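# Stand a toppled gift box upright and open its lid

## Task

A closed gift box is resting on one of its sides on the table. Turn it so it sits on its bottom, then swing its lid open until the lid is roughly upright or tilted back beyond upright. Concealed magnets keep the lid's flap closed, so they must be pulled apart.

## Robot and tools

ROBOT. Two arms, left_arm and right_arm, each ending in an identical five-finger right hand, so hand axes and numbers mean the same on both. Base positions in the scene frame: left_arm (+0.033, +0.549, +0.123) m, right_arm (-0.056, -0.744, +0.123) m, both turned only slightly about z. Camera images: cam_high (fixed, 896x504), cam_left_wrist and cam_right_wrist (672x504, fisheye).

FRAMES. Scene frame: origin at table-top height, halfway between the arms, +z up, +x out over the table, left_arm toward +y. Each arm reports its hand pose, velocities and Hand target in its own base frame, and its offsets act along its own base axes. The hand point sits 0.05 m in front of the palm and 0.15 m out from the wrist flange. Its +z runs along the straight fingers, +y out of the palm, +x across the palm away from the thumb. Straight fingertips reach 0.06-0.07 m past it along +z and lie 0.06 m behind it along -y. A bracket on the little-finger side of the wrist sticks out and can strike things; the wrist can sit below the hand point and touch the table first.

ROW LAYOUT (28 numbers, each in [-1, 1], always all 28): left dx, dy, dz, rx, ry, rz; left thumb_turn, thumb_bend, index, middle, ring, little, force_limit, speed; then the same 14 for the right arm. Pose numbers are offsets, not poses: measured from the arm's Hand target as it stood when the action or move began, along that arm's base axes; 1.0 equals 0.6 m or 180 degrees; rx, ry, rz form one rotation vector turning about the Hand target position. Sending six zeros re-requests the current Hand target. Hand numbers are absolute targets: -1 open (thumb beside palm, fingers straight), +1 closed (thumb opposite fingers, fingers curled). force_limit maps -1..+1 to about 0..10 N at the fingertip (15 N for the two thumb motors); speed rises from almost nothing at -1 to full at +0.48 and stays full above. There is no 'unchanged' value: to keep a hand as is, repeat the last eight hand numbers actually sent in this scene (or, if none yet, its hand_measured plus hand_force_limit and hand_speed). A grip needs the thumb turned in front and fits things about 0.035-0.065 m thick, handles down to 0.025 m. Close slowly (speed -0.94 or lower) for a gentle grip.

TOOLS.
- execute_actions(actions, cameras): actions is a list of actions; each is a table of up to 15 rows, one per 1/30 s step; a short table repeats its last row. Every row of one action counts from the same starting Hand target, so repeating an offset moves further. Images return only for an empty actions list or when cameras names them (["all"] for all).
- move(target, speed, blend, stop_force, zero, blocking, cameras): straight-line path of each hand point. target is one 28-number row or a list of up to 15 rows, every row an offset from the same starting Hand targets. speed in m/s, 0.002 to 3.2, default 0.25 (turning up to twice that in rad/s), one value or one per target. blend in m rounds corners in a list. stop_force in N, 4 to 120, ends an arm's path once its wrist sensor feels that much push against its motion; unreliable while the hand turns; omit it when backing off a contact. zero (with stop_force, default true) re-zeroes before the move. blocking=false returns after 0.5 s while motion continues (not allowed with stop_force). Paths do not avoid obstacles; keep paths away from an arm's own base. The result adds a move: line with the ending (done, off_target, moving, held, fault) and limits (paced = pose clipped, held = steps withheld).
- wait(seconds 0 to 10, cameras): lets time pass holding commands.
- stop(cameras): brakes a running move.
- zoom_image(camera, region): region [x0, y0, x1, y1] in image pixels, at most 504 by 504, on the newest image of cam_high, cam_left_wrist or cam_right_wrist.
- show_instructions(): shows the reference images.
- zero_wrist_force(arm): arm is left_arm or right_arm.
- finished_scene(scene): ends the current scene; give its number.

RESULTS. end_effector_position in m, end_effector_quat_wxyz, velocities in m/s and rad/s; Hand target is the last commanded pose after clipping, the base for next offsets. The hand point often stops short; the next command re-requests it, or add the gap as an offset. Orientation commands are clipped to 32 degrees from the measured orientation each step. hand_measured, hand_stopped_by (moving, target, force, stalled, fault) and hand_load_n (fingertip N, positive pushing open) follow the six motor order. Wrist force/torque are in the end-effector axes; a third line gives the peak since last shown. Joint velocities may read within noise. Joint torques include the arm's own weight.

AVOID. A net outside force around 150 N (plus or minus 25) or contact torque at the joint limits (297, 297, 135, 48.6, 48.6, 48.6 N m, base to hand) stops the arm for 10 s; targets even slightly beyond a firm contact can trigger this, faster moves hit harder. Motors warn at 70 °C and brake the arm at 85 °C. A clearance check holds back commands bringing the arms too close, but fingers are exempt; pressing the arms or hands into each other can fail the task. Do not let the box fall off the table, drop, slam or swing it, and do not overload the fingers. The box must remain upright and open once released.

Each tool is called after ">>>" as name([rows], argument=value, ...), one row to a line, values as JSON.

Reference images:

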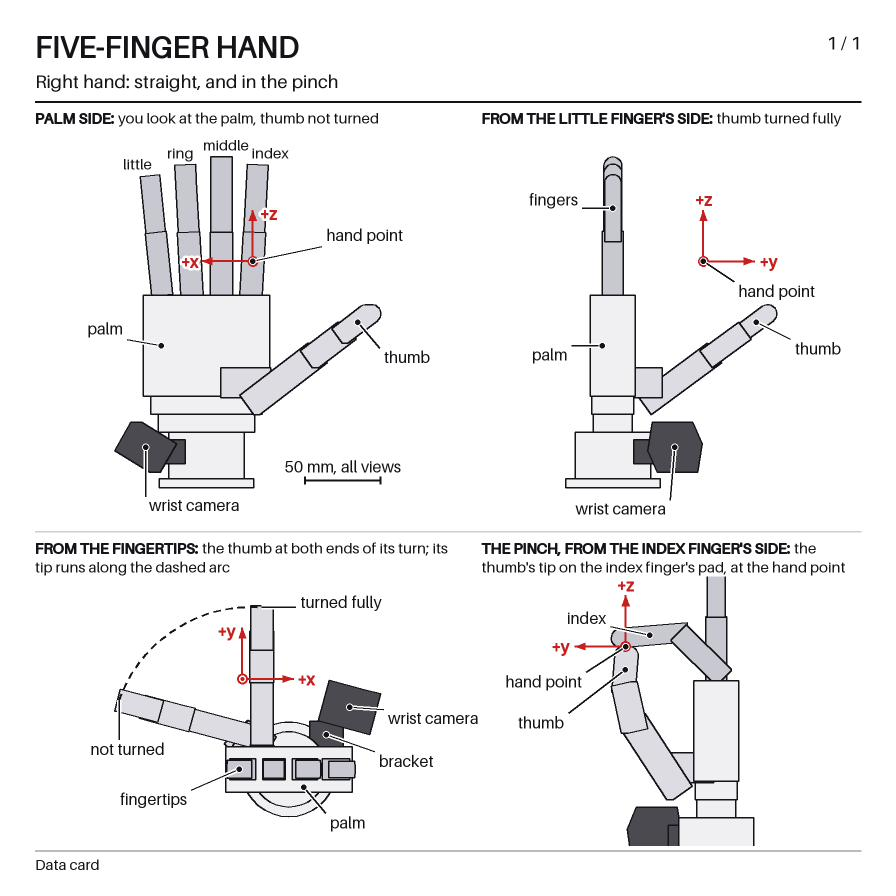

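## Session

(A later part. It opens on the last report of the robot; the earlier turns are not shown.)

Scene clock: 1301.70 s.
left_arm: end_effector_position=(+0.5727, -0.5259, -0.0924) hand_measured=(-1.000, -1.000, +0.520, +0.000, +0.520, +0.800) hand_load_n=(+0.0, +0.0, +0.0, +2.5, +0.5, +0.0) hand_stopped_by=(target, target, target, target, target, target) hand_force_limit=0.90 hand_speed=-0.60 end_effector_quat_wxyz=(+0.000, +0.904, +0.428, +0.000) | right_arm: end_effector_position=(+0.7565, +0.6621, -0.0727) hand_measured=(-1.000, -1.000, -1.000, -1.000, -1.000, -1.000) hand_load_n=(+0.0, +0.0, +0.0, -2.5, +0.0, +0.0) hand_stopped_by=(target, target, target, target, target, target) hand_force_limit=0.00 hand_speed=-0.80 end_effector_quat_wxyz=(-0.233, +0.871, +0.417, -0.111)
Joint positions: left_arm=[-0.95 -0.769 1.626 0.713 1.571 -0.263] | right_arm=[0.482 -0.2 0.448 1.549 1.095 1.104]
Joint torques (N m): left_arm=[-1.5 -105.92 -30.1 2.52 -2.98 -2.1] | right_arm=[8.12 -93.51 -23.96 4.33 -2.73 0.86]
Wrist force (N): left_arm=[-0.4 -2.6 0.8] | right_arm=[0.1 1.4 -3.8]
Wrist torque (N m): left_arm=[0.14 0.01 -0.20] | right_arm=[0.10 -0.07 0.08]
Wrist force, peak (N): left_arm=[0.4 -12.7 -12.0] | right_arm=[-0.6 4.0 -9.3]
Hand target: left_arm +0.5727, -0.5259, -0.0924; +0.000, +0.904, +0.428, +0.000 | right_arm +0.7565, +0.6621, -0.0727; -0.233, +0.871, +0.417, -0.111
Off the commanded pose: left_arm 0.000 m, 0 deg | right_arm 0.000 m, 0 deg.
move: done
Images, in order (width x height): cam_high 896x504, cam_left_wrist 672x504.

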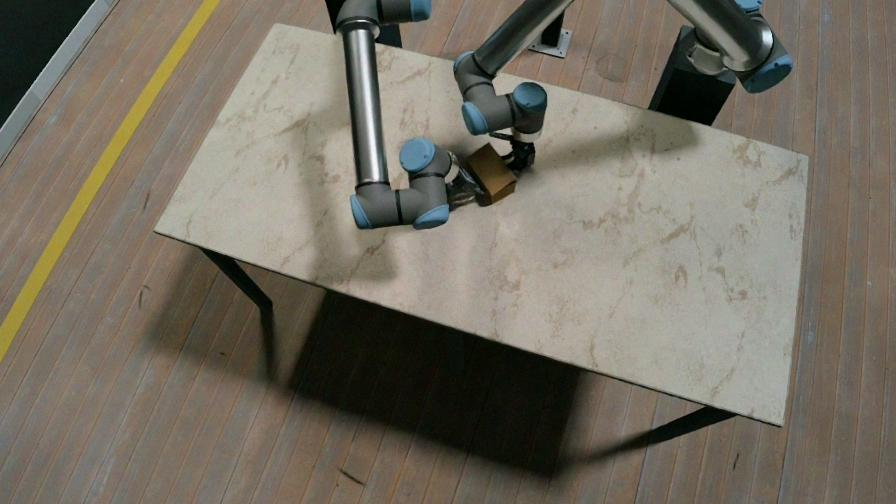

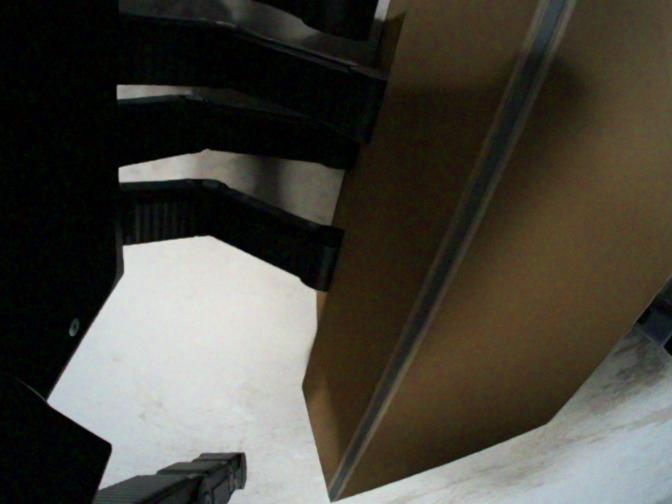

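>>> move(target=[0.002,-0.0016,0.025,0,0,0,-1,-1,0.52,0.0,0.52,0.8,0.9,-0.6, 0,0,0,0,0,0,-1,-1,-1,-1,-1,-1,0,-0.8], speed=0.03, cameras=["cam_left_wrist", "cam_high"])

>>> zoom_image(camera="cam_high", region=[460, 140, 530, 215])

Scene clock: 1309.60 s.
left_arm: end_effector_position=(+0.5739, -0.5268, -0.0775) hand_measured=(-1.000, -1.000, +0.520, -0.002, +0.520, +0.800) hand_load_n=(+0.0, +0.0, +0.0, +13.5, +0.0, +0.0) hand_stopped_by=(target, target, target, target, target, target) hand_force_limit=0.90 hand_speed=-0.60 end_effector_quat_wxyz=(+0.000, +0.904, +0.428, +0.000) | right_arm: end_effector_position=(+0.7565, +0.6621, -0.0727) hand_measured=(-1.000, -1.000, -1.000, -0.998, -1.000, -1.000) hand_load_n=(+0.0, +0.0, -2.0, -17.5, -1.0, +0.0) hand_stopped_by=(target, target, target, target, target, target) hand_force_limit=0.00 hand_speed=-0.80 end_effector_quat_wxyz=(-0.233, +0.871, +0.417, -0.111)
Joint positions: left_arm=[-0.95 -0.786 1.622 0.734 1.571 -0.263] | right_arm=[0.482 -0.2 0.448 1.549 1.095 1.104]
Joint torques (N m): left_arm=[17.32 -118.18 -44.49 1.24 -2.98 2.27] | right_arm=[9.49 -92.57 -34.89 4.18 -3.53 0.59]
Wrist force (N): left_arm=[-1.5 -20.3 1.5] | right_arm=[1.0 14.6 -24.4]
Wrist torque (N m): left_arm=[0.49 0.10 -0.70] | right_arm=[0.48 0.41 0.41]
Wrist force, peak (N): left_arm=[-1.5 -20.3 1.5] | right_arm=[1.0 14.3 -24.6]
Hand target: left_arm +0.5739, -0.5269, -0.0774; +0.000, +0.904, +0.428, +0.000 | right_arm +0.7565, +0.6621, -0.0727; -0.233, +0.871, +0.417, -0.111
Off the commanded pose: left_arm 0.000 m, 0 deg | right_arm 0.000 m, 0 deg.
move: done
Images, in order (width x height): cam_high 896x504, cam_left_wrist 672x504.

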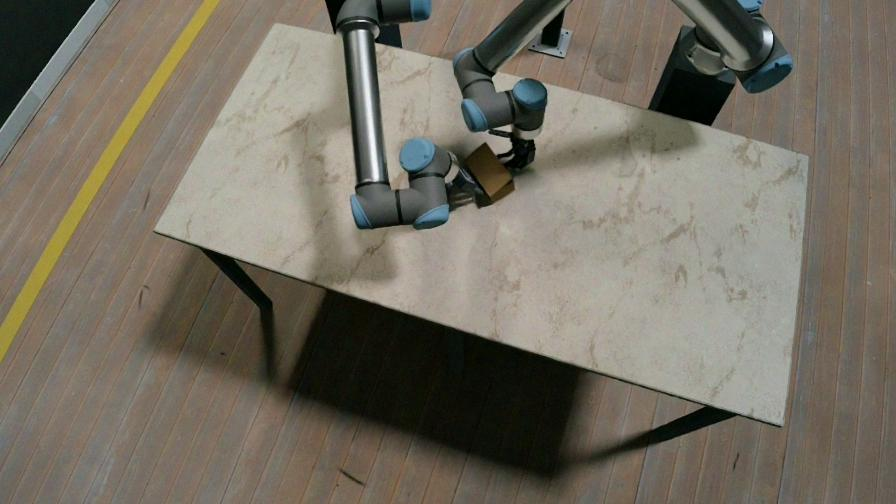

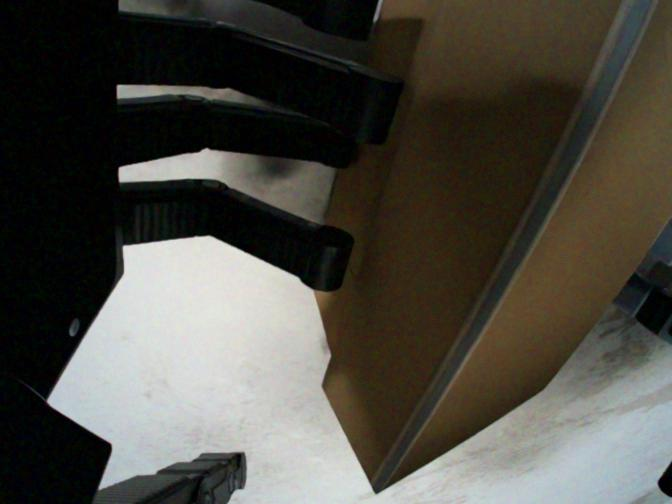

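Scaled by 6.720 from the camera's 896x504 image, which has a finer 1280x720 frame.

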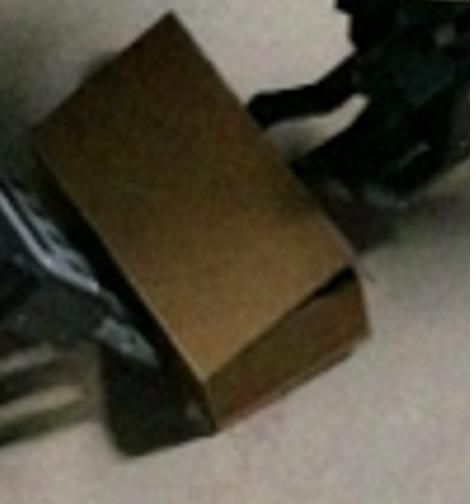

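>>> move([
  [0,0,-0.025,0,0,0,-1,-1,0.52,0.0,0.52,0.8,0.9,-0.6, 0,0,0,0,0,0,-1,-1,-1,-1,-1,-1,0,-0.8],
  [-0.0774,0.0633,-0.025,0,0,0,-1,-1,0.52,0.0,0.52,0.8,0.9,-0.6, 0,0,0,0,0,0,-1,-1,-1,-1,-1,-1,0,-0.8],
], speed=0.08)

>>> move([
  [0.265,0.121,0.204,0,0,-0.5,-1,-1,0.2,0.9,0.9,0.9,0.9,0.0, 0,0,0,0,0,0,-1,-1,-1,-1,-1,-1,0,-0.8],
  [0.265,0.121,0.08,0,0,-0.5,-1,-1,0.2,0.9,0.9,0.9,0.9,0.0, 0,0,0,0,0,0,-1,-1,-1,-1,-1,-1,0,-0.8],
], speed=0.3, cameras=["all"])

>>> zoom_image(camera="cam_high", region=[460, 140, 560, 240])

>>> zoom_image(camera="cam_left_wrist", region=[250, 0, 650, 300])

Scene clock: 1331.53 s.
left_arm: end_effector_position=(+0.5275, -0.4889, -0.0924) hand_measured=(-1.000, -1.000, +0.520, +0.000, +0.520, +0.800) hand_load_n=(+0.0, +0.0, +0.0, +0.0, +0.0, +0.0) hand_stopped_by=(target, target, target, target, target, target) hand_force_limit=0.90 hand_speed=-0.60 end_effector_quat_wxyz=(+0.000, +0.904, +0.428, +0.000) | right_arm: end_effector_position=(+0.7565, +0.6621, -0.0727) hand_measured=(-1.000, -1.000, -1.000, -1.000, -1.000, -1.000) hand_load_n=(+0.0, +0.0, +0.0, -0.5, +0.5, +0.0) hand_stopped_by=(target, target, target, target, target, target) hand_force_limit=0.00 hand_speed=-0.80 end_effector_quat_wxyz=(-0.233, +0.871, +0.417, -0.111)
Joint positions: left_arm=[-0.974 -0.831 1.762 0.639 1.571 -0.287] | right_arm=[0.482 -0.2 0.448 1.549 1.095 1.104]
Joint torques (N m): left_arm=[-14.66 -103.52 -14.33 1.75 1.21 -2.2] | right_arm=[-10.1 -114.03 -38.88 4.32 0.65 0.84]
Wrist force (N): left_arm=[-0.7 -0.3 -0.2] | right_arm=[0.2 0.4 -0.8]
Wrist torque (N m): left_arm=[0.01 0.11 0.07] | right_arm=[0.08 -0.10 0.07]
Wrist force, peak (N): left_arm=[-1.4 -27.5 -1.0] | right_arm=[0.7 14.9 -25.1]
Hand target: left_arm +0.5275, -0.4889, -0.0924; +0.000, +0.904, +0.428, +0.000 | right_arm +0.7565, +0.6621, -0.0727; -0.233, +0.871, +0.417, -0.111
Off the commanded pose: left_arm 0.000 m, 0 deg | right_arm 0.000 m, 0 deg.
move: done

Scene clock: 1335.37 s.
left_arm: end_effector_position=(+0.6864, -0.4163, -0.0443) hand_measured=(-1.000, -1.000, +0.200, +0.900, +0.900, +0.900) hand_load_n=(+0.5, -0.5, +0.0, +0.0, +0.0, +0.0) hand_stopped_by=(target, target, target, target, target, target) hand_force_limit=0.90 hand_speed=0.00 end_effector_quat_wxyz=(+0.000, +0.942, -0.337, +0.000) | right_arm: end_effector_position=(+0.7565, +0.6621, -0.0727) hand_measured=(-1.000, -1.000, -1.000, -1.000, -1.000, -1.000) hand_load_n=(+0.0, +0.0, +0.0, -0.5, +0.0, +0.0) hand_stopped_by=(target, target, target, target, target, target) hand_force_limit=0.00 hand_speed=-0.80 end_effector_quat_wxyz=(-0.233, +0.871, +0.417, -0.111)
Joint positions: left_arm=[-0.687 -0.664 1.291 0.944 1.571 1.57] | right_arm=[0.482 -0.2 0.448 1.549 1.095 1.104]
Joint torques (N m): left_arm=[13.33 -85.07 -36.3 2.04 3.64 2.29] | right_arm=[-8.1 -132.24 -37.48 4.37 0.94 0.98]
Wrist force (N): left_arm=[-0.4 0.2 0.1] | right_arm=[0.1 0.5 -0.7]
Wrist torque (N m): left_arm=[0.03 0.07 -0.23] | right_arm=[0.09 -0.09 0.07]
Wrist force, peak (N): left_arm=[0.0 -0.3 -2.1] | right_arm=[0.5 0.3 -1.2]
Hand target: left_arm +0.6865, -0.4163, -0.0444; +0.000, +0.942, -0.337, +0.000 | right_arm +0.7565, +0.6621, -0.0727; -0.233, +0.871, +0.417, -0.111
Off the commanded pose: left_arm 0.000 m, 0 deg | right_arm 0.000 m, 0 deg.
move: done

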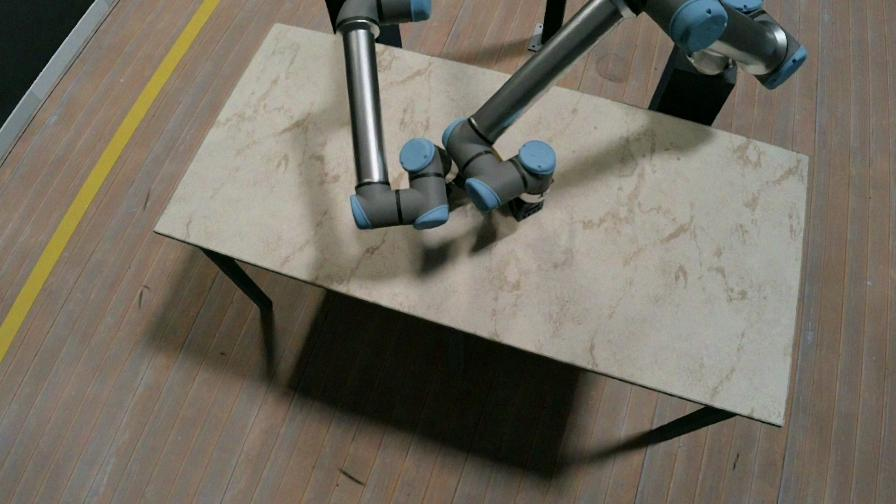

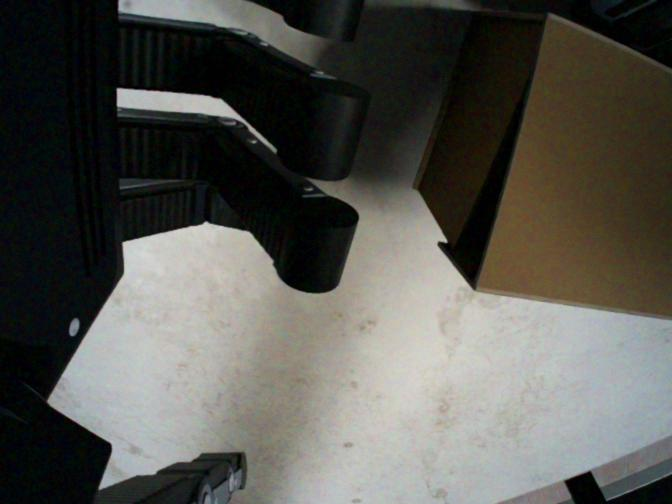

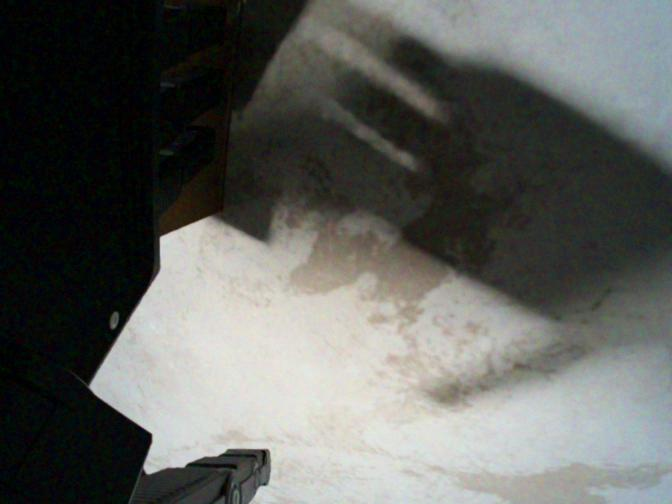

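Scaled by 5.040 from the camera's 896x504 image, which has a finer 1280x720 frame.

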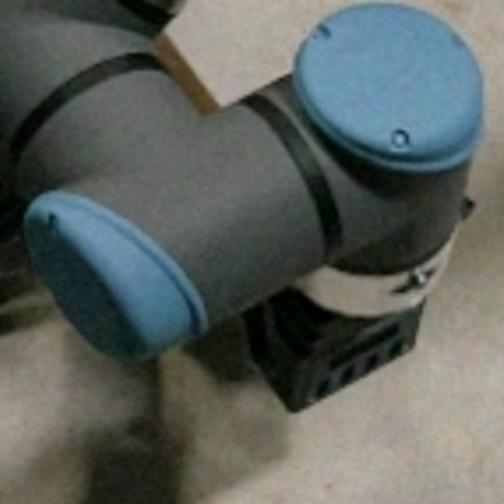

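Scaled by 1.260 from the camera's 672x504 image, which has a finer 960x720 frame.

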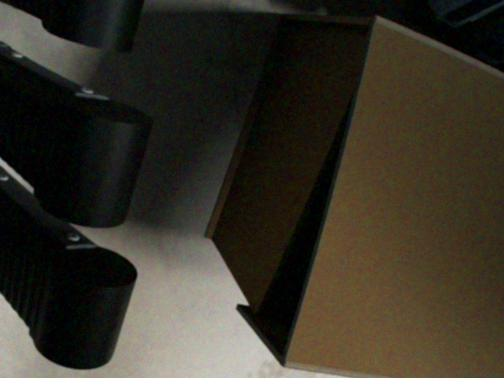

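>>> move([
  [-0.144,-0.007,0.157,0,0,0.5,-1,-1,0.3,0.3,0.3,0.8,0.9,-0.3, 0.026,-0.021,0,0,0,0,-1,-1,-1,-1,-1,-1,0,-0.8],
  [-0.274,-0.114,0.074,0,0,0.5,-1,-1,0.3,0.3,0.3,0.8,0.9,-0.3, 0.004,-0.003,0.054,-0.0872,-0.1081,0,-1,-1,-1,-1,-1,-1,0,-0.8],
  [-0.274,-0.114,-0.0727,0,0,0.5,-1,-1,0.3,0.3,0.3,0.8,0.9,-0.3, 0.004,-0.003,0.054,-0.0872,-0.1081,0,-1,-1,-1,-1,-1,-1,0,-0.8],
], speed=0.3, blend=0.03, cameras=["all"])

>>> zoom_image(camera="cam_high", region=[440, 120, 560, 230])

Scene clock: 1420.70 s.
left_arm: end_effector_position=(+0.5220, -0.4847, -0.0879) hand_measured=(-1.000, -1.000, +0.300, +0.300, +0.300, +0.800) hand_load_n=(+0.0, +0.0, +0.0, +0.0, +0.0, +0.0) hand_stopped_by=(target, target, target, target, target, target) hand_force_limit=0.90 hand_speed=-0.30 end_effector_quat_wxyz=(+0.000, +0.904, +0.428, +0.000) | right_arm: end_effector_position=(+0.7589, +0.6603, -0.0403) hand_measured=(-1.000, -1.000, -1.000, -1.000, -1.000, -1.000) hand_load_n=(+0.0, +0.0, +0.0, +0.0, +0.0, +0.0) hand_stopped_by=(target, target, target, target, target, target) hand_force_limit=0.00 hand_speed=-0.80 end_effector_quat_wxyz=(-0.039, +0.901, +0.432, -0.019)
Joint positions: left_arm=[-0.978 -0.844 1.778 0.636 1.571 -0.291] | right_arm=[0.587 -0.316 0.57 1.343 1.488 1.263]
Joint torques (N m): left_arm=[-4.32 -60.37 -26.77 1.46 -3.35 -1.12] | right_arm=[13.19 -132.31 -23.47 2.48 1.8 2.19]
Wrist force (N): left_arm=[-0.7 -0.1 -0.2] | right_arm=[0.1 -0.1 -0.1]
Wrist torque (N m): left_arm=[0.04 0.12 0.08] | right_arm=[-0.01 -0.07 -0.16]
Wrist force, peak (N): left_arm=[-0.8 -0.6 -1.5] | right_arm=[0.0 1.2 -0.3]
Hand target: left_arm +0.5221, -0.4847, -0.0880; +0.000, +0.904, +0.428, +0.000 | right_arm +0.7589, +0.6603, -0.0403; -0.039, +0.901, +0.432, -0.019
Off the commanded pose: left_arm 0.000 m, 0 deg | right_arm 0.000 m, 0 deg.
move: done

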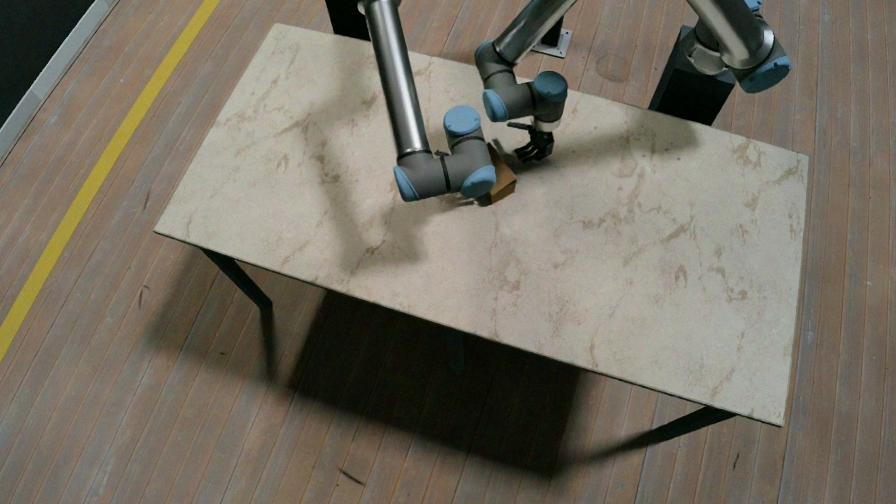

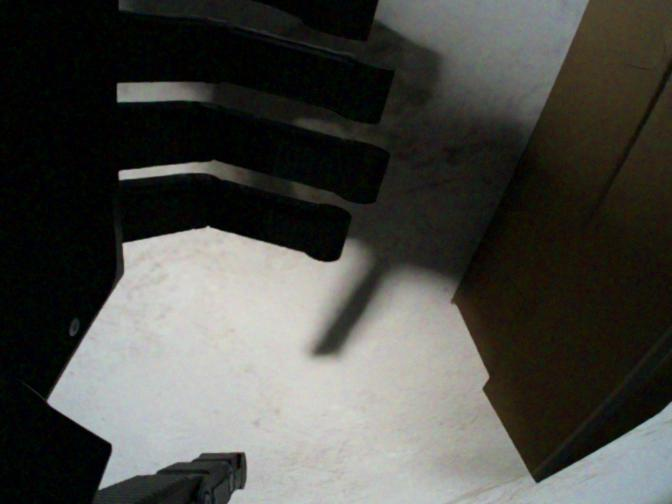

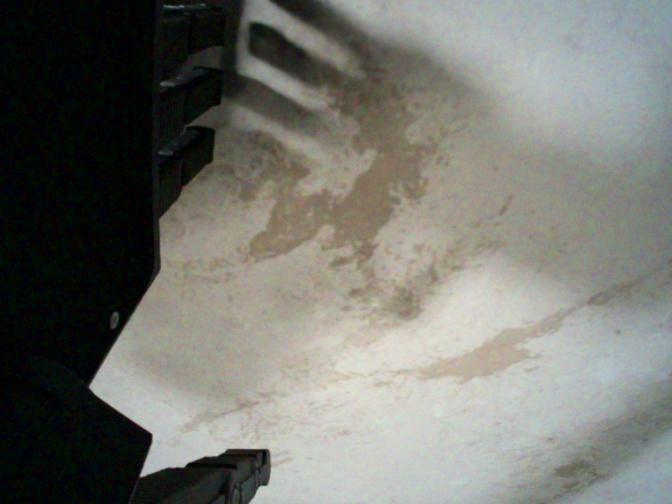

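Scaled by 4.200 from the camera's 896x504 image, which has a finer 1280x720 frame.

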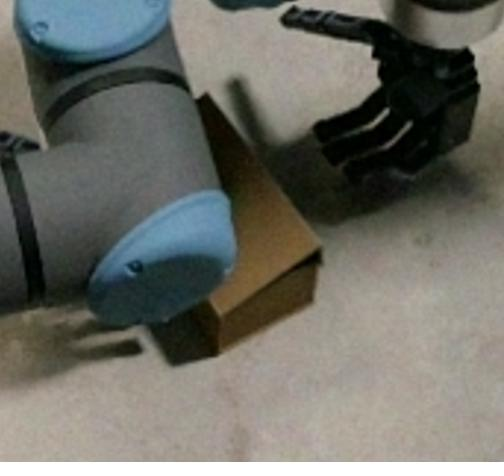

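>>> move(target=[0,0,0,0,0,0,-1,-1,0.3,0.3,0.3,0.8,0.9,-0.3, -0.0454,0.0366,0,0,0,0,-1,-1,-1,-1,-1,-1,0,-0.8], speed=0.03, stop_force=4)

>>> move(target=[0.103,-0.0844,0,0,0,0,-1,-1,0.3,0.3,0.3,0.8,0.9,-0.3, 0,0,0,0,0,0,-1,-1,-1,-1,-1,-1,0,-0.8], speed=0.04, stop_force=6, cameras=["all"])

>>> zoom_image(camera="cam_high", region=[440, 120, 560, 230])

Scene clock: 1429.27 s.
left_arm: end_effector_position=(+0.5221, -0.4847, -0.0880) hand_measured=(-1.000, -1.000, +0.300, +0.300, +0.300, +0.800) hand_load_n=(+0.0, +0.0, +0.0, -0.5, +0.0, +0.0) hand_stopped_by=(target, target, target, target, target, target) hand_force_limit=0.90 hand_speed=-0.30 end_effector_quat_wxyz=(+0.000, +0.904, +0.428, +0.000) | right_arm: end_effector_position=(+0.7317, +0.6822, -0.0403) hand_measured=(-1.000, -1.000, -1.000, -1.000, -1.000, -1.000) hand_load_n=(+0.0, +0.0, -0.5, -0.5, +0.0, +0.0) hand_stopped_by=(target, target, target, target, target, target) hand_force_limit=0.00 hand_speed=-0.80 end_effector_quat_wxyz=(-0.039, +0.901, +0.432, -0.019)
Joint positions: left_arm=[-0.978 -0.844 1.778 0.636 1.571 -0.291] | right_arm=[0.62 -0.329 0.594 1.328 1.488 1.296]
Joint torques (N m): left_arm=[15.21 -61.34 -27.48 1.78 -2.93 1.49] | right_arm=[13.7 -130.3 -21.3 2.53 -2.34 2.08]
Wrist force (N): left_arm=[-0.3 0.0 -0.6] | right_arm=[-0.3 0.4 -0.2]
Wrist torque (N m): left_arm=[0.07 0.06 0.11] | right_arm=[-0.02 0.02 -0.18]
Wrist force, peak (N): left_arm=[-0.8 0.0 -0.9] | right_arm=[-0.3 0.7 -0.6]
Hand target: left_arm +0.5221, -0.4847, -0.0880; +0.000, +0.904, +0.428, +0.000 | right_arm +0.7317, +0.6822, -0.0403; -0.039, +0.901, +0.432, -0.019
Off the commanded pose: left_arm 0.000 m, 0 deg | right_arm 0.000 m, 0 deg.
move: done

Scene clock: 1430.70 s.
left_arm: end_effector_position=(+0.5304, -0.4915, -0.0880) hand_measured=(-1.000, -1.000, +0.300, +0.300, +0.300, +0.800) hand_load_n=(+0.0, +0.0, +0.5, +0.0, +0.0, +0.0) hand_stopped_by=(target, target, target, target, target, target) hand_force_limit=0.90 hand_speed=-0.30 end_effector_quat_wxyz=(+0.000, +0.904, +0.428, +0.000) | right_arm: end_effector_position=(+0.7317, +0.6822, -0.0403) hand_measured=(-1.000, -1.000, -1.000, -1.000, -1.000, -1.000) hand_load_n=(+0.0, -0.5, +0.0, -0.5, +0.0, +0.0) hand_stopped_by=(target, target, target, target, target, target) hand_force_limit=0.00 hand_speed=-0.80 end_effector_quat_wxyz=(-0.039, +0.901, +0.432, -0.019)
Joint positions: left_arm=[-0.973 -0.833 1.754 0.65 1.571 -0.286] | right_arm=[0.62 -0.329 0.594 1.328 1.488 1.296]
Joint torques (N m): left_arm=[-15.71 -106.22 -13.52 1.7 -1.91 -2.18] | right_arm=[13.83 -131.64 -22.63 2.39 -2.31 2.44]
Wrist force (N): left_arm=[-1.0 0.1 -0.3] | right_arm=[-0.1 0.5 -0.7]
Wrist torque (N m): left_arm=[0.07 0.15 -0.02] | right_arm=[0.03 0.00 -0.17]
Wrist force, peak (N): left_arm=[-0.5 1.3 -0.6] | right_arm=[-0.3 0.8 -0.8]
Hand target: left_arm +0.5304, -0.4915, -0.0880; +0.000, +0.904, +0.428, +0.000 (not the last commanded pose) | right_arm +0.7317, +0.6822, -0.0403; -0.039, +0.901, +0.432, -0.019
Off the commanded pose: left_arm 0.069 m, 0 deg | right_arm 0.000 m, 0 deg.
move: held (left_arm; a check stopped the path); limits=held
pose unreachable (left arm): on one or more control steps of this call, first in action 0 (counted from 0), this arm could not follow its commanded pose, so it was not sent that pose on those steps. It may still have moved: this result reports where it is.
cause: moving toward the commanded pose would bring a part of the arm too close to another arm (a part of this arm just beyond joint 4 (wrist 1) and a part of the right arm just beyond its joint 5 (wrist 2), along the way the arms are being sent, or toward where that arm still pushes).

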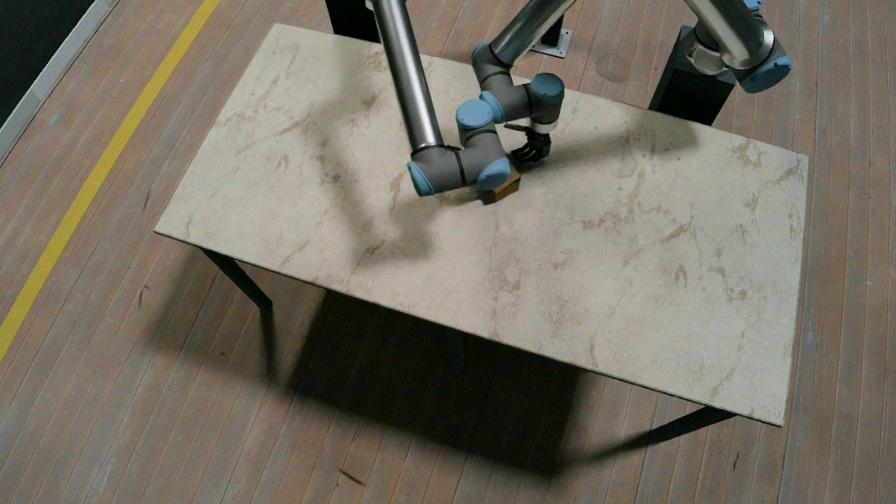

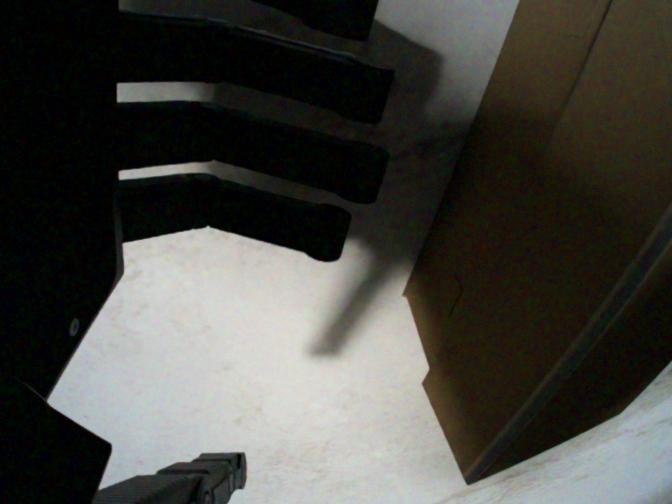

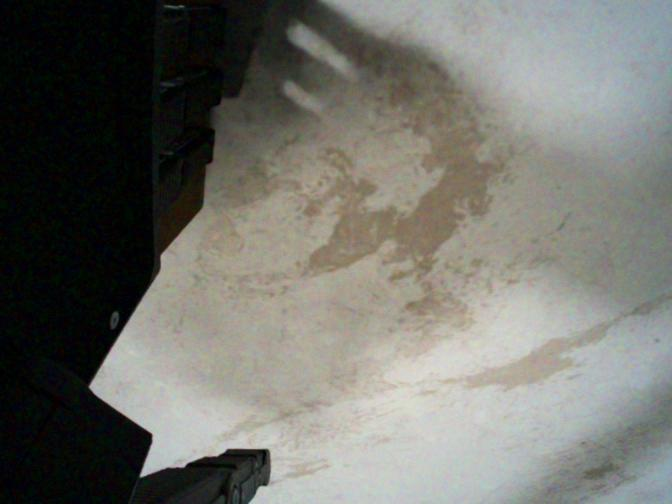

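Scaled by 4.200 from the camera's 896x504 image, which has a finer 1280x720 frame.

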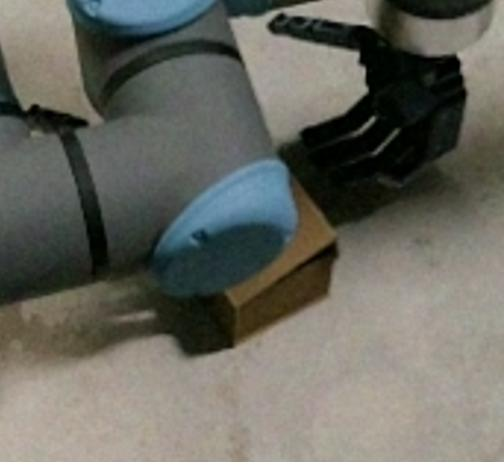

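>>> move(target=[0,0,0,0,0,0,-1,-1,0.3,0.3,0.3,0.8,0.9,-0.3, 0.0285,-0.023,-0.0145,0.0872,0.1081,0,-1,-1,-1,-1,-1,-1,0,-0.8], speed=0.3)

>>> move(target=[0.09,-0.0737,0,0,0,0,-1,-1,0.3,0.3,0.3,0.8,0.9,-0.3, 0,0,0,0,0,0,-1,-1,-1,-1,-1,-1,0,-0.8], speed=0.04, stop_force=6, cameras=["all"])

>>> zoom_image(camera="cam_high", region=[440, 120, 560, 230])

Scene clock: 1442.40 s.
left_arm: end_effector_position=(+0.5304, -0.4915, -0.0880) hand_measured=(-1.000, -1.000, +0.300, +0.300, +0.300, +0.800) hand_load_n=(+0.0, +0.0, +0.5, +0.0, +0.0, +0.0) hand_stopped_by=(target, target, target, target, target, target) hand_force_limit=0.90 hand_speed=-0.30 end_effector_quat_wxyz=(+0.000, +0.904, +0.428, +0.000) | right_arm: end_effector_position=(+0.7488, +0.6685, -0.0490) hand_measured=(-1.000, -1.000, -1.000, -1.000, -1.000, -1.000) hand_load_n=(+0.0, +0.0, +0.0, +0.0, +0.0, +0.0) hand_stopped_by=(target, target, target, target, target, target) hand_force_limit=0.00 hand_speed=-0.80 end_effector_quat_wxyz=(-0.233, +0.871, +0.417, -0.111)
Joint positions: left_arm=[-0.973 -0.833 1.754 0.65 1.571 -0.286] | right_arm=[0.491 -0.229 0.466 1.556 1.093 1.114]
Joint torques (N m): left_arm=[-15.22 -105.68 -12.44 1.71 2.5 -2.16] | right_arm=[-15.84 -95.31 -46.25 7.57 -3.3 -1.96]
Wrist force (N): left_arm=[-0.2 0.1 -0.5] | right_arm=[0.3 0.1 -0.4]
Wrist torque (N m): left_arm=[0.09 0.05 0.03] | right_arm=[0.08 -0.13 0.08]
Wrist force, peak (N): left_arm=[-1.0 0.5 -0.1] | right_arm=[-0.4 -1.3 -0.2]
Hand target: left_arm +0.5304, -0.4915, -0.0880; +0.000, +0.904, +0.428, +0.000 | right_arm +0.7488, +0.6684, -0.0490; -0.233, +0.871, +0.417, -0.111
Off the commanded pose: left_arm 0.000 m, 0 deg | right_arm 0.000 m, 0 deg.
move: done

Scene clock: 1444.60 s.
left_arm: end_effector_position=(+0.5607, -0.5163, -0.0880) hand_measured=(-1.000, -1.000, +0.300, +0.300, +0.300, +0.800) hand_load_n=(+0.0, -0.5, +0.0, +0.0, +0.5, +0.0) hand_stopped_by=(target, target, target, target, target, target) hand_force_limit=0.90 hand_speed=-0.30 end_effector_quat_wxyz=(+0.000, +0.904, +0.428, +0.000) | right_arm: end_effector_position=(+0.7488, +0.6684, -0.0490) hand_measured=(-1.000, -1.000, -1.000, -1.000, -1.000, -1.000) hand_load_n=(+0.0, +0.0, +0.0, -1.0, +0.0, +0.0) hand_stopped_by=(target, target, target, target, target, target) hand_force_limit=0.00 hand_speed=-0.80 end_effector_quat_wxyz=(-0.233, +0.871, +0.417, -0.111)
Joint positions: left_arm=[-0.956 -0.792 1.663 0.699 1.571 -0.27] | right_arm=[0.491 -0.229 0.465 1.556 1.093 1.114]
Joint torques (N m): left_arm=[-15.56 -109.79 -15.28 1.56 1.09 -2.29] | right_arm=[13.96 -95.58 -22.58 4.12 -2.91 -1.61]
Wrist force (N): left_arm=[-0.1 -0.9 -0.5] | right_arm=[0.2 1.1 -0.8]
Wrist torque (N m): left_arm=[0.08 0.03 -0.06] | right_arm=[0.08 -0.07 0.10]
Wrist force, peak (N): left_arm=[-1.5 -15.2 -1.5] | right_arm=[1.0 5.9 -15.4]
Hand target: left_arm +0.5607, -0.5163, -0.0880; +0.000, +0.904, +0.428, +0.000 (not the last commanded pose) | right_arm +0.7488, +0.6684, -0.0490; -0.233, +0.871, +0.417, -0.111
Off the commanded pose: left_arm 0.031 m, 0 deg | right_arm 0.000 m, 0 deg.
move: contact (left_arm)

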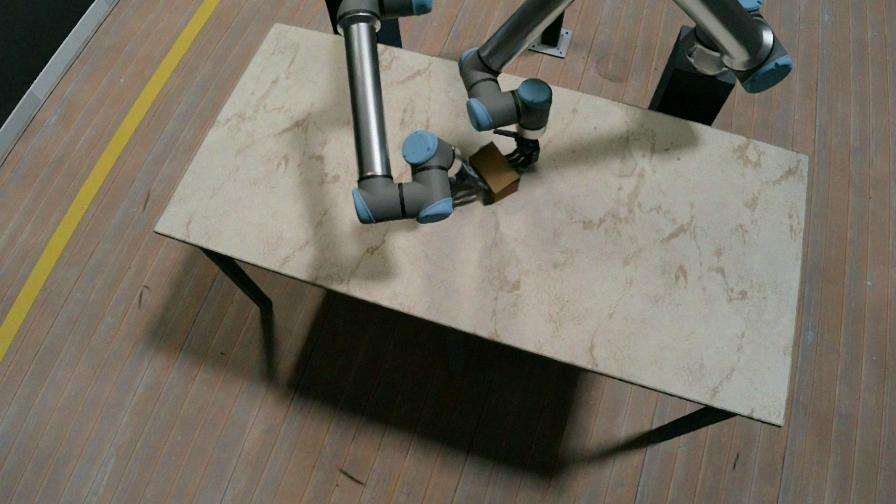

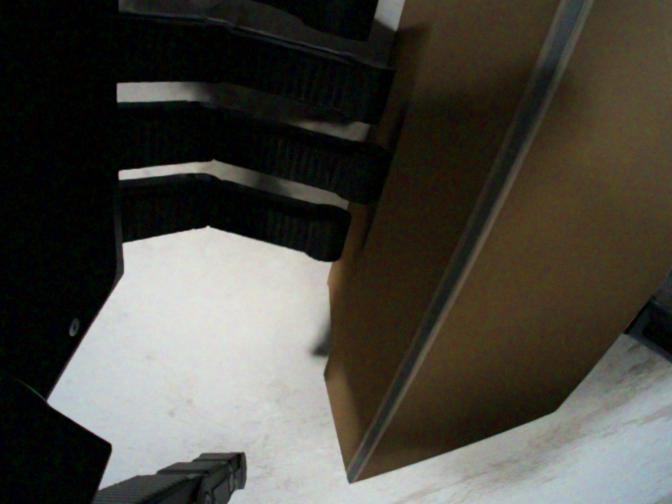

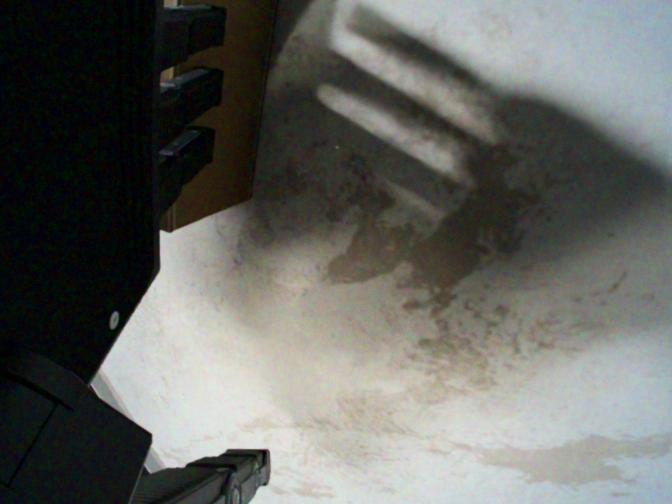

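Scaled by 4.200 from the camera's 896x504 image, which has a finer 1280x720 frame.

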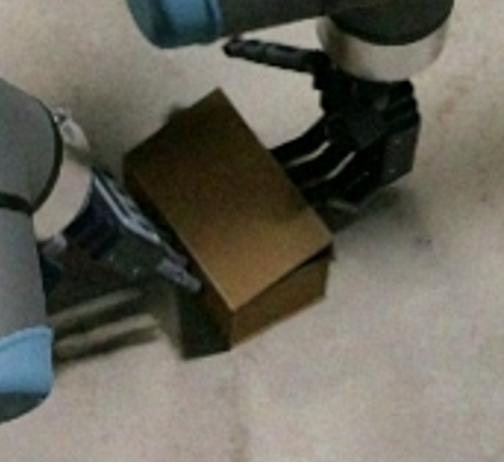

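>>> move(target=[0,0,0.035,0,0,0,-1,-1,0.3,0.3,0.3,0.8,0.9,-0.3, 0,0,0,0,0,0,-1,-1,-1,-1,-1,-1,0,-0.8], speed=0.02, cameras=["cam_left_wrist","cam_high"])

>>> zoom_image(camera="cam_high", region=[440, 120, 560, 230])

Scene clock: 1450.70 s.
left_arm: end_effector_position=(+0.5607, -0.5163, -0.0670) hand_measured=(-1.000, -1.000, +0.300, +0.300, +0.300, +0.800) hand_load_n=(+0.0, +0.0, +0.0, +1.0, +0.0, +0.0) hand_stopped_by=(target, target, target, target, target, target) hand_force_limit=0.90 hand_speed=-0.30 end_effector_quat_wxyz=(+0.000, +0.904, +0.428, +0.000) | right_arm: end_effector_position=(+0.7488, +0.6684, -0.0490) hand_measured=(-1.000, -1.000, -1.000, -1.000, -1.000, -1.000) hand_load_n=(+0.0, +0.0, +0.0, -5.5, +0.0, +0.0) hand_stopped_by=(target, target, target, target, target, target) hand_force_limit=0.00 hand_speed=-0.80 end_effector_quat_wxyz=(-0.233, +0.871, +0.417, -0.111)
Joint positions: left_arm=[-0.956 -0.818 1.662 0.725 1.571 -0.27] | right_arm=[0.491 -0.229 0.465 1.556 1.093 1.114]
Joint torques (N m): left_arm=[-15.49 -112.48 -32.93 5.92 1.25 -2.11] | right_arm=[14.81 -102.81 -22.24 3.74 -2.56 0.07]
Wrist force (N): left_arm=[-0.2 -3.7 -0.1] | right_arm=[0.4 3.8 -1.5]
Wrist torque (N m): left_arm=[0.05 0.01 -0.11] | right_arm=[-0.07 -0.10 0.16]
Wrist force, peak (N): left_arm=[-0.8 -6.0 0.0] | right_arm=[0.6 3.9 -5.4]
Hand target: left_arm +0.5607, -0.5163, -0.0670; +0.000, +0.904, +0.428, +0.000 | right_arm +0.7488, +0.6684, -0.0490; -0.233, +0.871, +0.417, -0.111
Off the commanded pose: left_arm 0.000 m, 0 deg | right_arm 0.000 m, 0 deg.
move: done
Images, in order (width x height): cam_high 896x504, cam_left_wrist 672x504.

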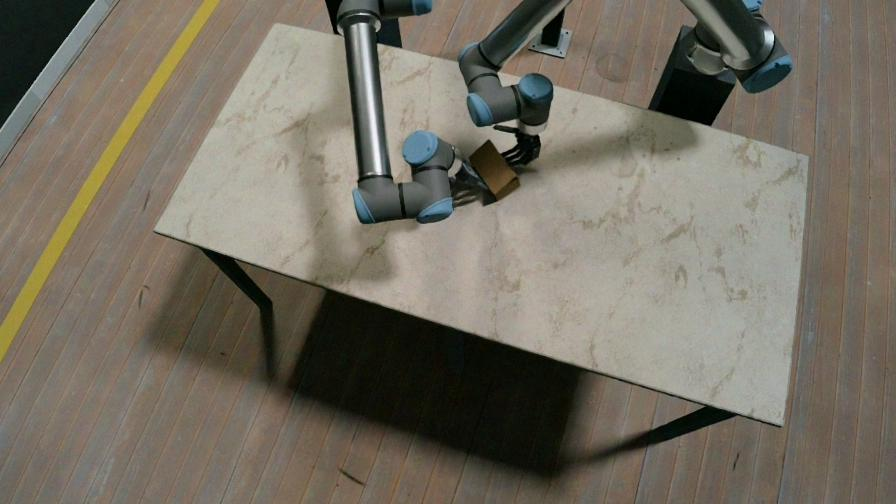

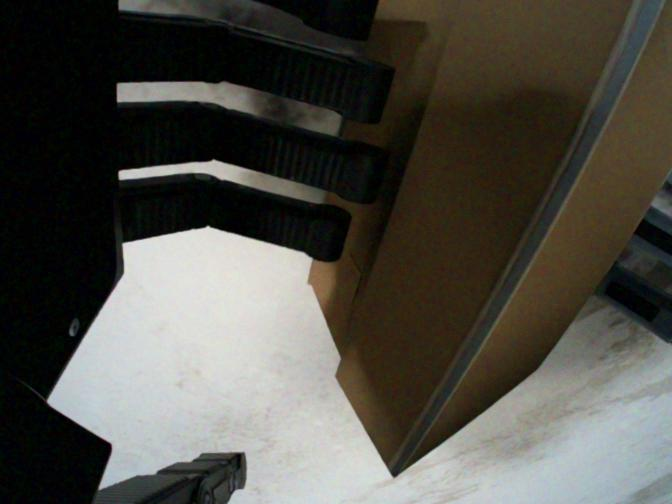

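Scaled by 4.200 from the camera's 896x504 image, which has a finer 1280x720 frame.

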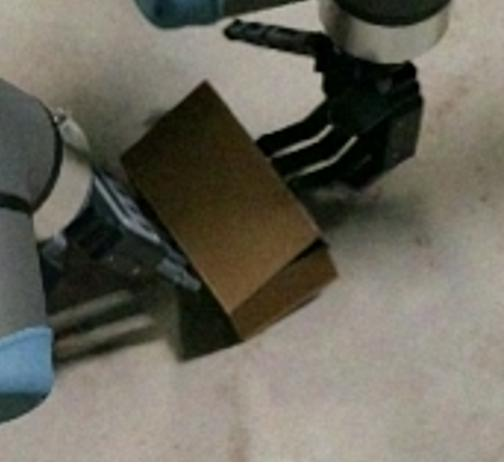

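>>> move(target=[-0.001,0.001,0.035,0,0,0,-1,-1,0.3,0.3,0.3,0.8,0.9,-0.3, 0,0,0,0,0,0,-1,-1,-1,-1,-1,-1,0,-0.8], speed=0.02, cameras=["cam_left_wrist","cam_high"])

>>> zoom_image(camera="cam_high", region=[440, 120, 560, 230])

Scene clock: 1457.60 s.
left_arm: end_effector_position=(+0.5600, -0.5156, -0.0461) hand_measured=(-1.000, -1.000, +0.300, +0.300, +0.300, +0.800) hand_load_n=(+0.0, +0.0, +0.0, +0.5, +0.5, +0.0) hand_stopped_by=(target, target, target, target, target, target) hand_force_limit=0.90 hand_speed=-0.30 end_effector_quat_wxyz=(+0.000, +0.904, +0.428, +0.000) | right_arm: end_effector_position=(+0.7488, +0.6684, -0.0490) hand_measured=(-1.000, -1.000, -1.000, -1.000, -1.000, -1.000) hand_load_n=(-0.5, +0.0, +0.0, +0.0, +0.0, +0.0) hand_stopped_by=(target, target, target, target, target, target) hand_force_limit=0.00 hand_speed=-0.80 end_effector_quat_wxyz=(-0.233, +0.871, +0.417, -0.111)
Joint positions: left_arm=[-0.957 -0.844 1.663 0.751 1.571 -0.27] | right_arm=[0.491 -0.229 0.465 1.556 1.093 1.114]
Joint torques (N m): left_arm=[-14.71 -111.69 -24.64 7.05 1.08 -2.27] | right_arm=[9.24 -108.3 -23.05 3.93 -2.71 2.02]
Wrist force (N): left_arm=[-0.5 -0.5 -0.1] | right_arm=[0.1 -0.2 0.1]
Wrist torque (N m): left_arm=[0.01 0.06 0.02] | right_arm=[0.01 -0.11 0.06]
Wrist force, peak (N): left_arm=[-0.6 -4.3 -0.1] | right_arm=[0.4 3.9 -1.4]
Hand target: left_arm +0.5601, -0.5157, -0.0460; +0.000, +0.904, +0.428, +0.000 | right_arm +0.7488, +0.6684, -0.0490; -0.233, +0.871, +0.417, -0.111
Off the commanded pose: left_arm 0.000 m, 0 deg | right_arm 0.000 m, 0 deg.
move: done
Images, in order (width x height): cam_high 896x504, cam_left_wrist 672x504.

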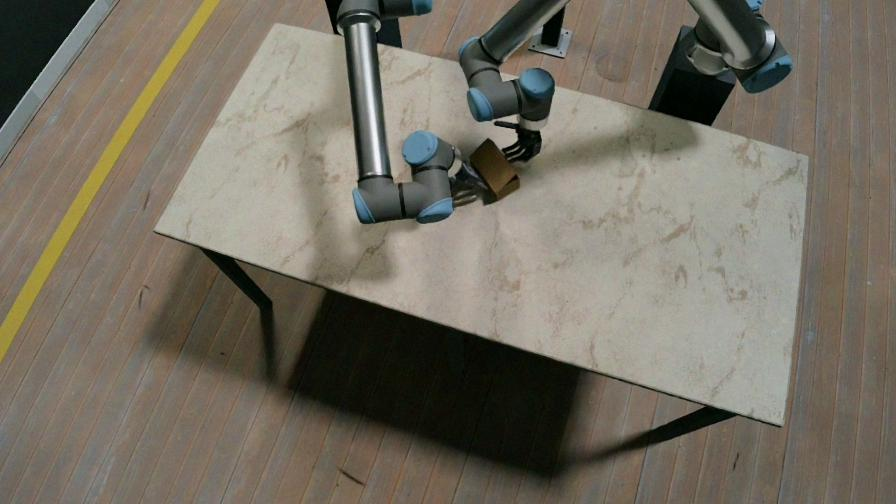

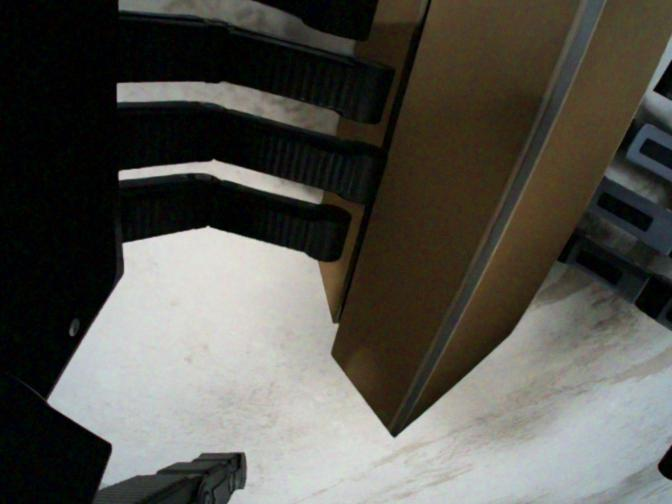

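Scaled by 4.200 from the camera's 896x504 image, which has a finer 1280x720 frame.

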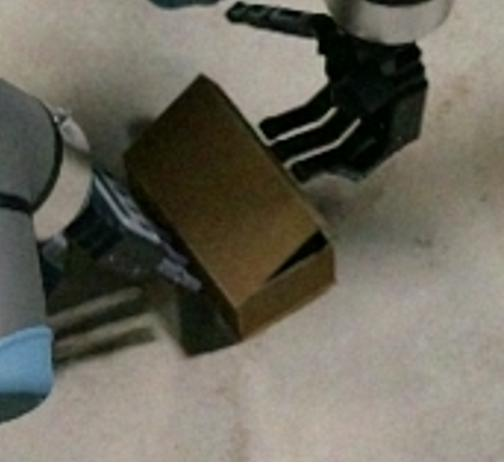

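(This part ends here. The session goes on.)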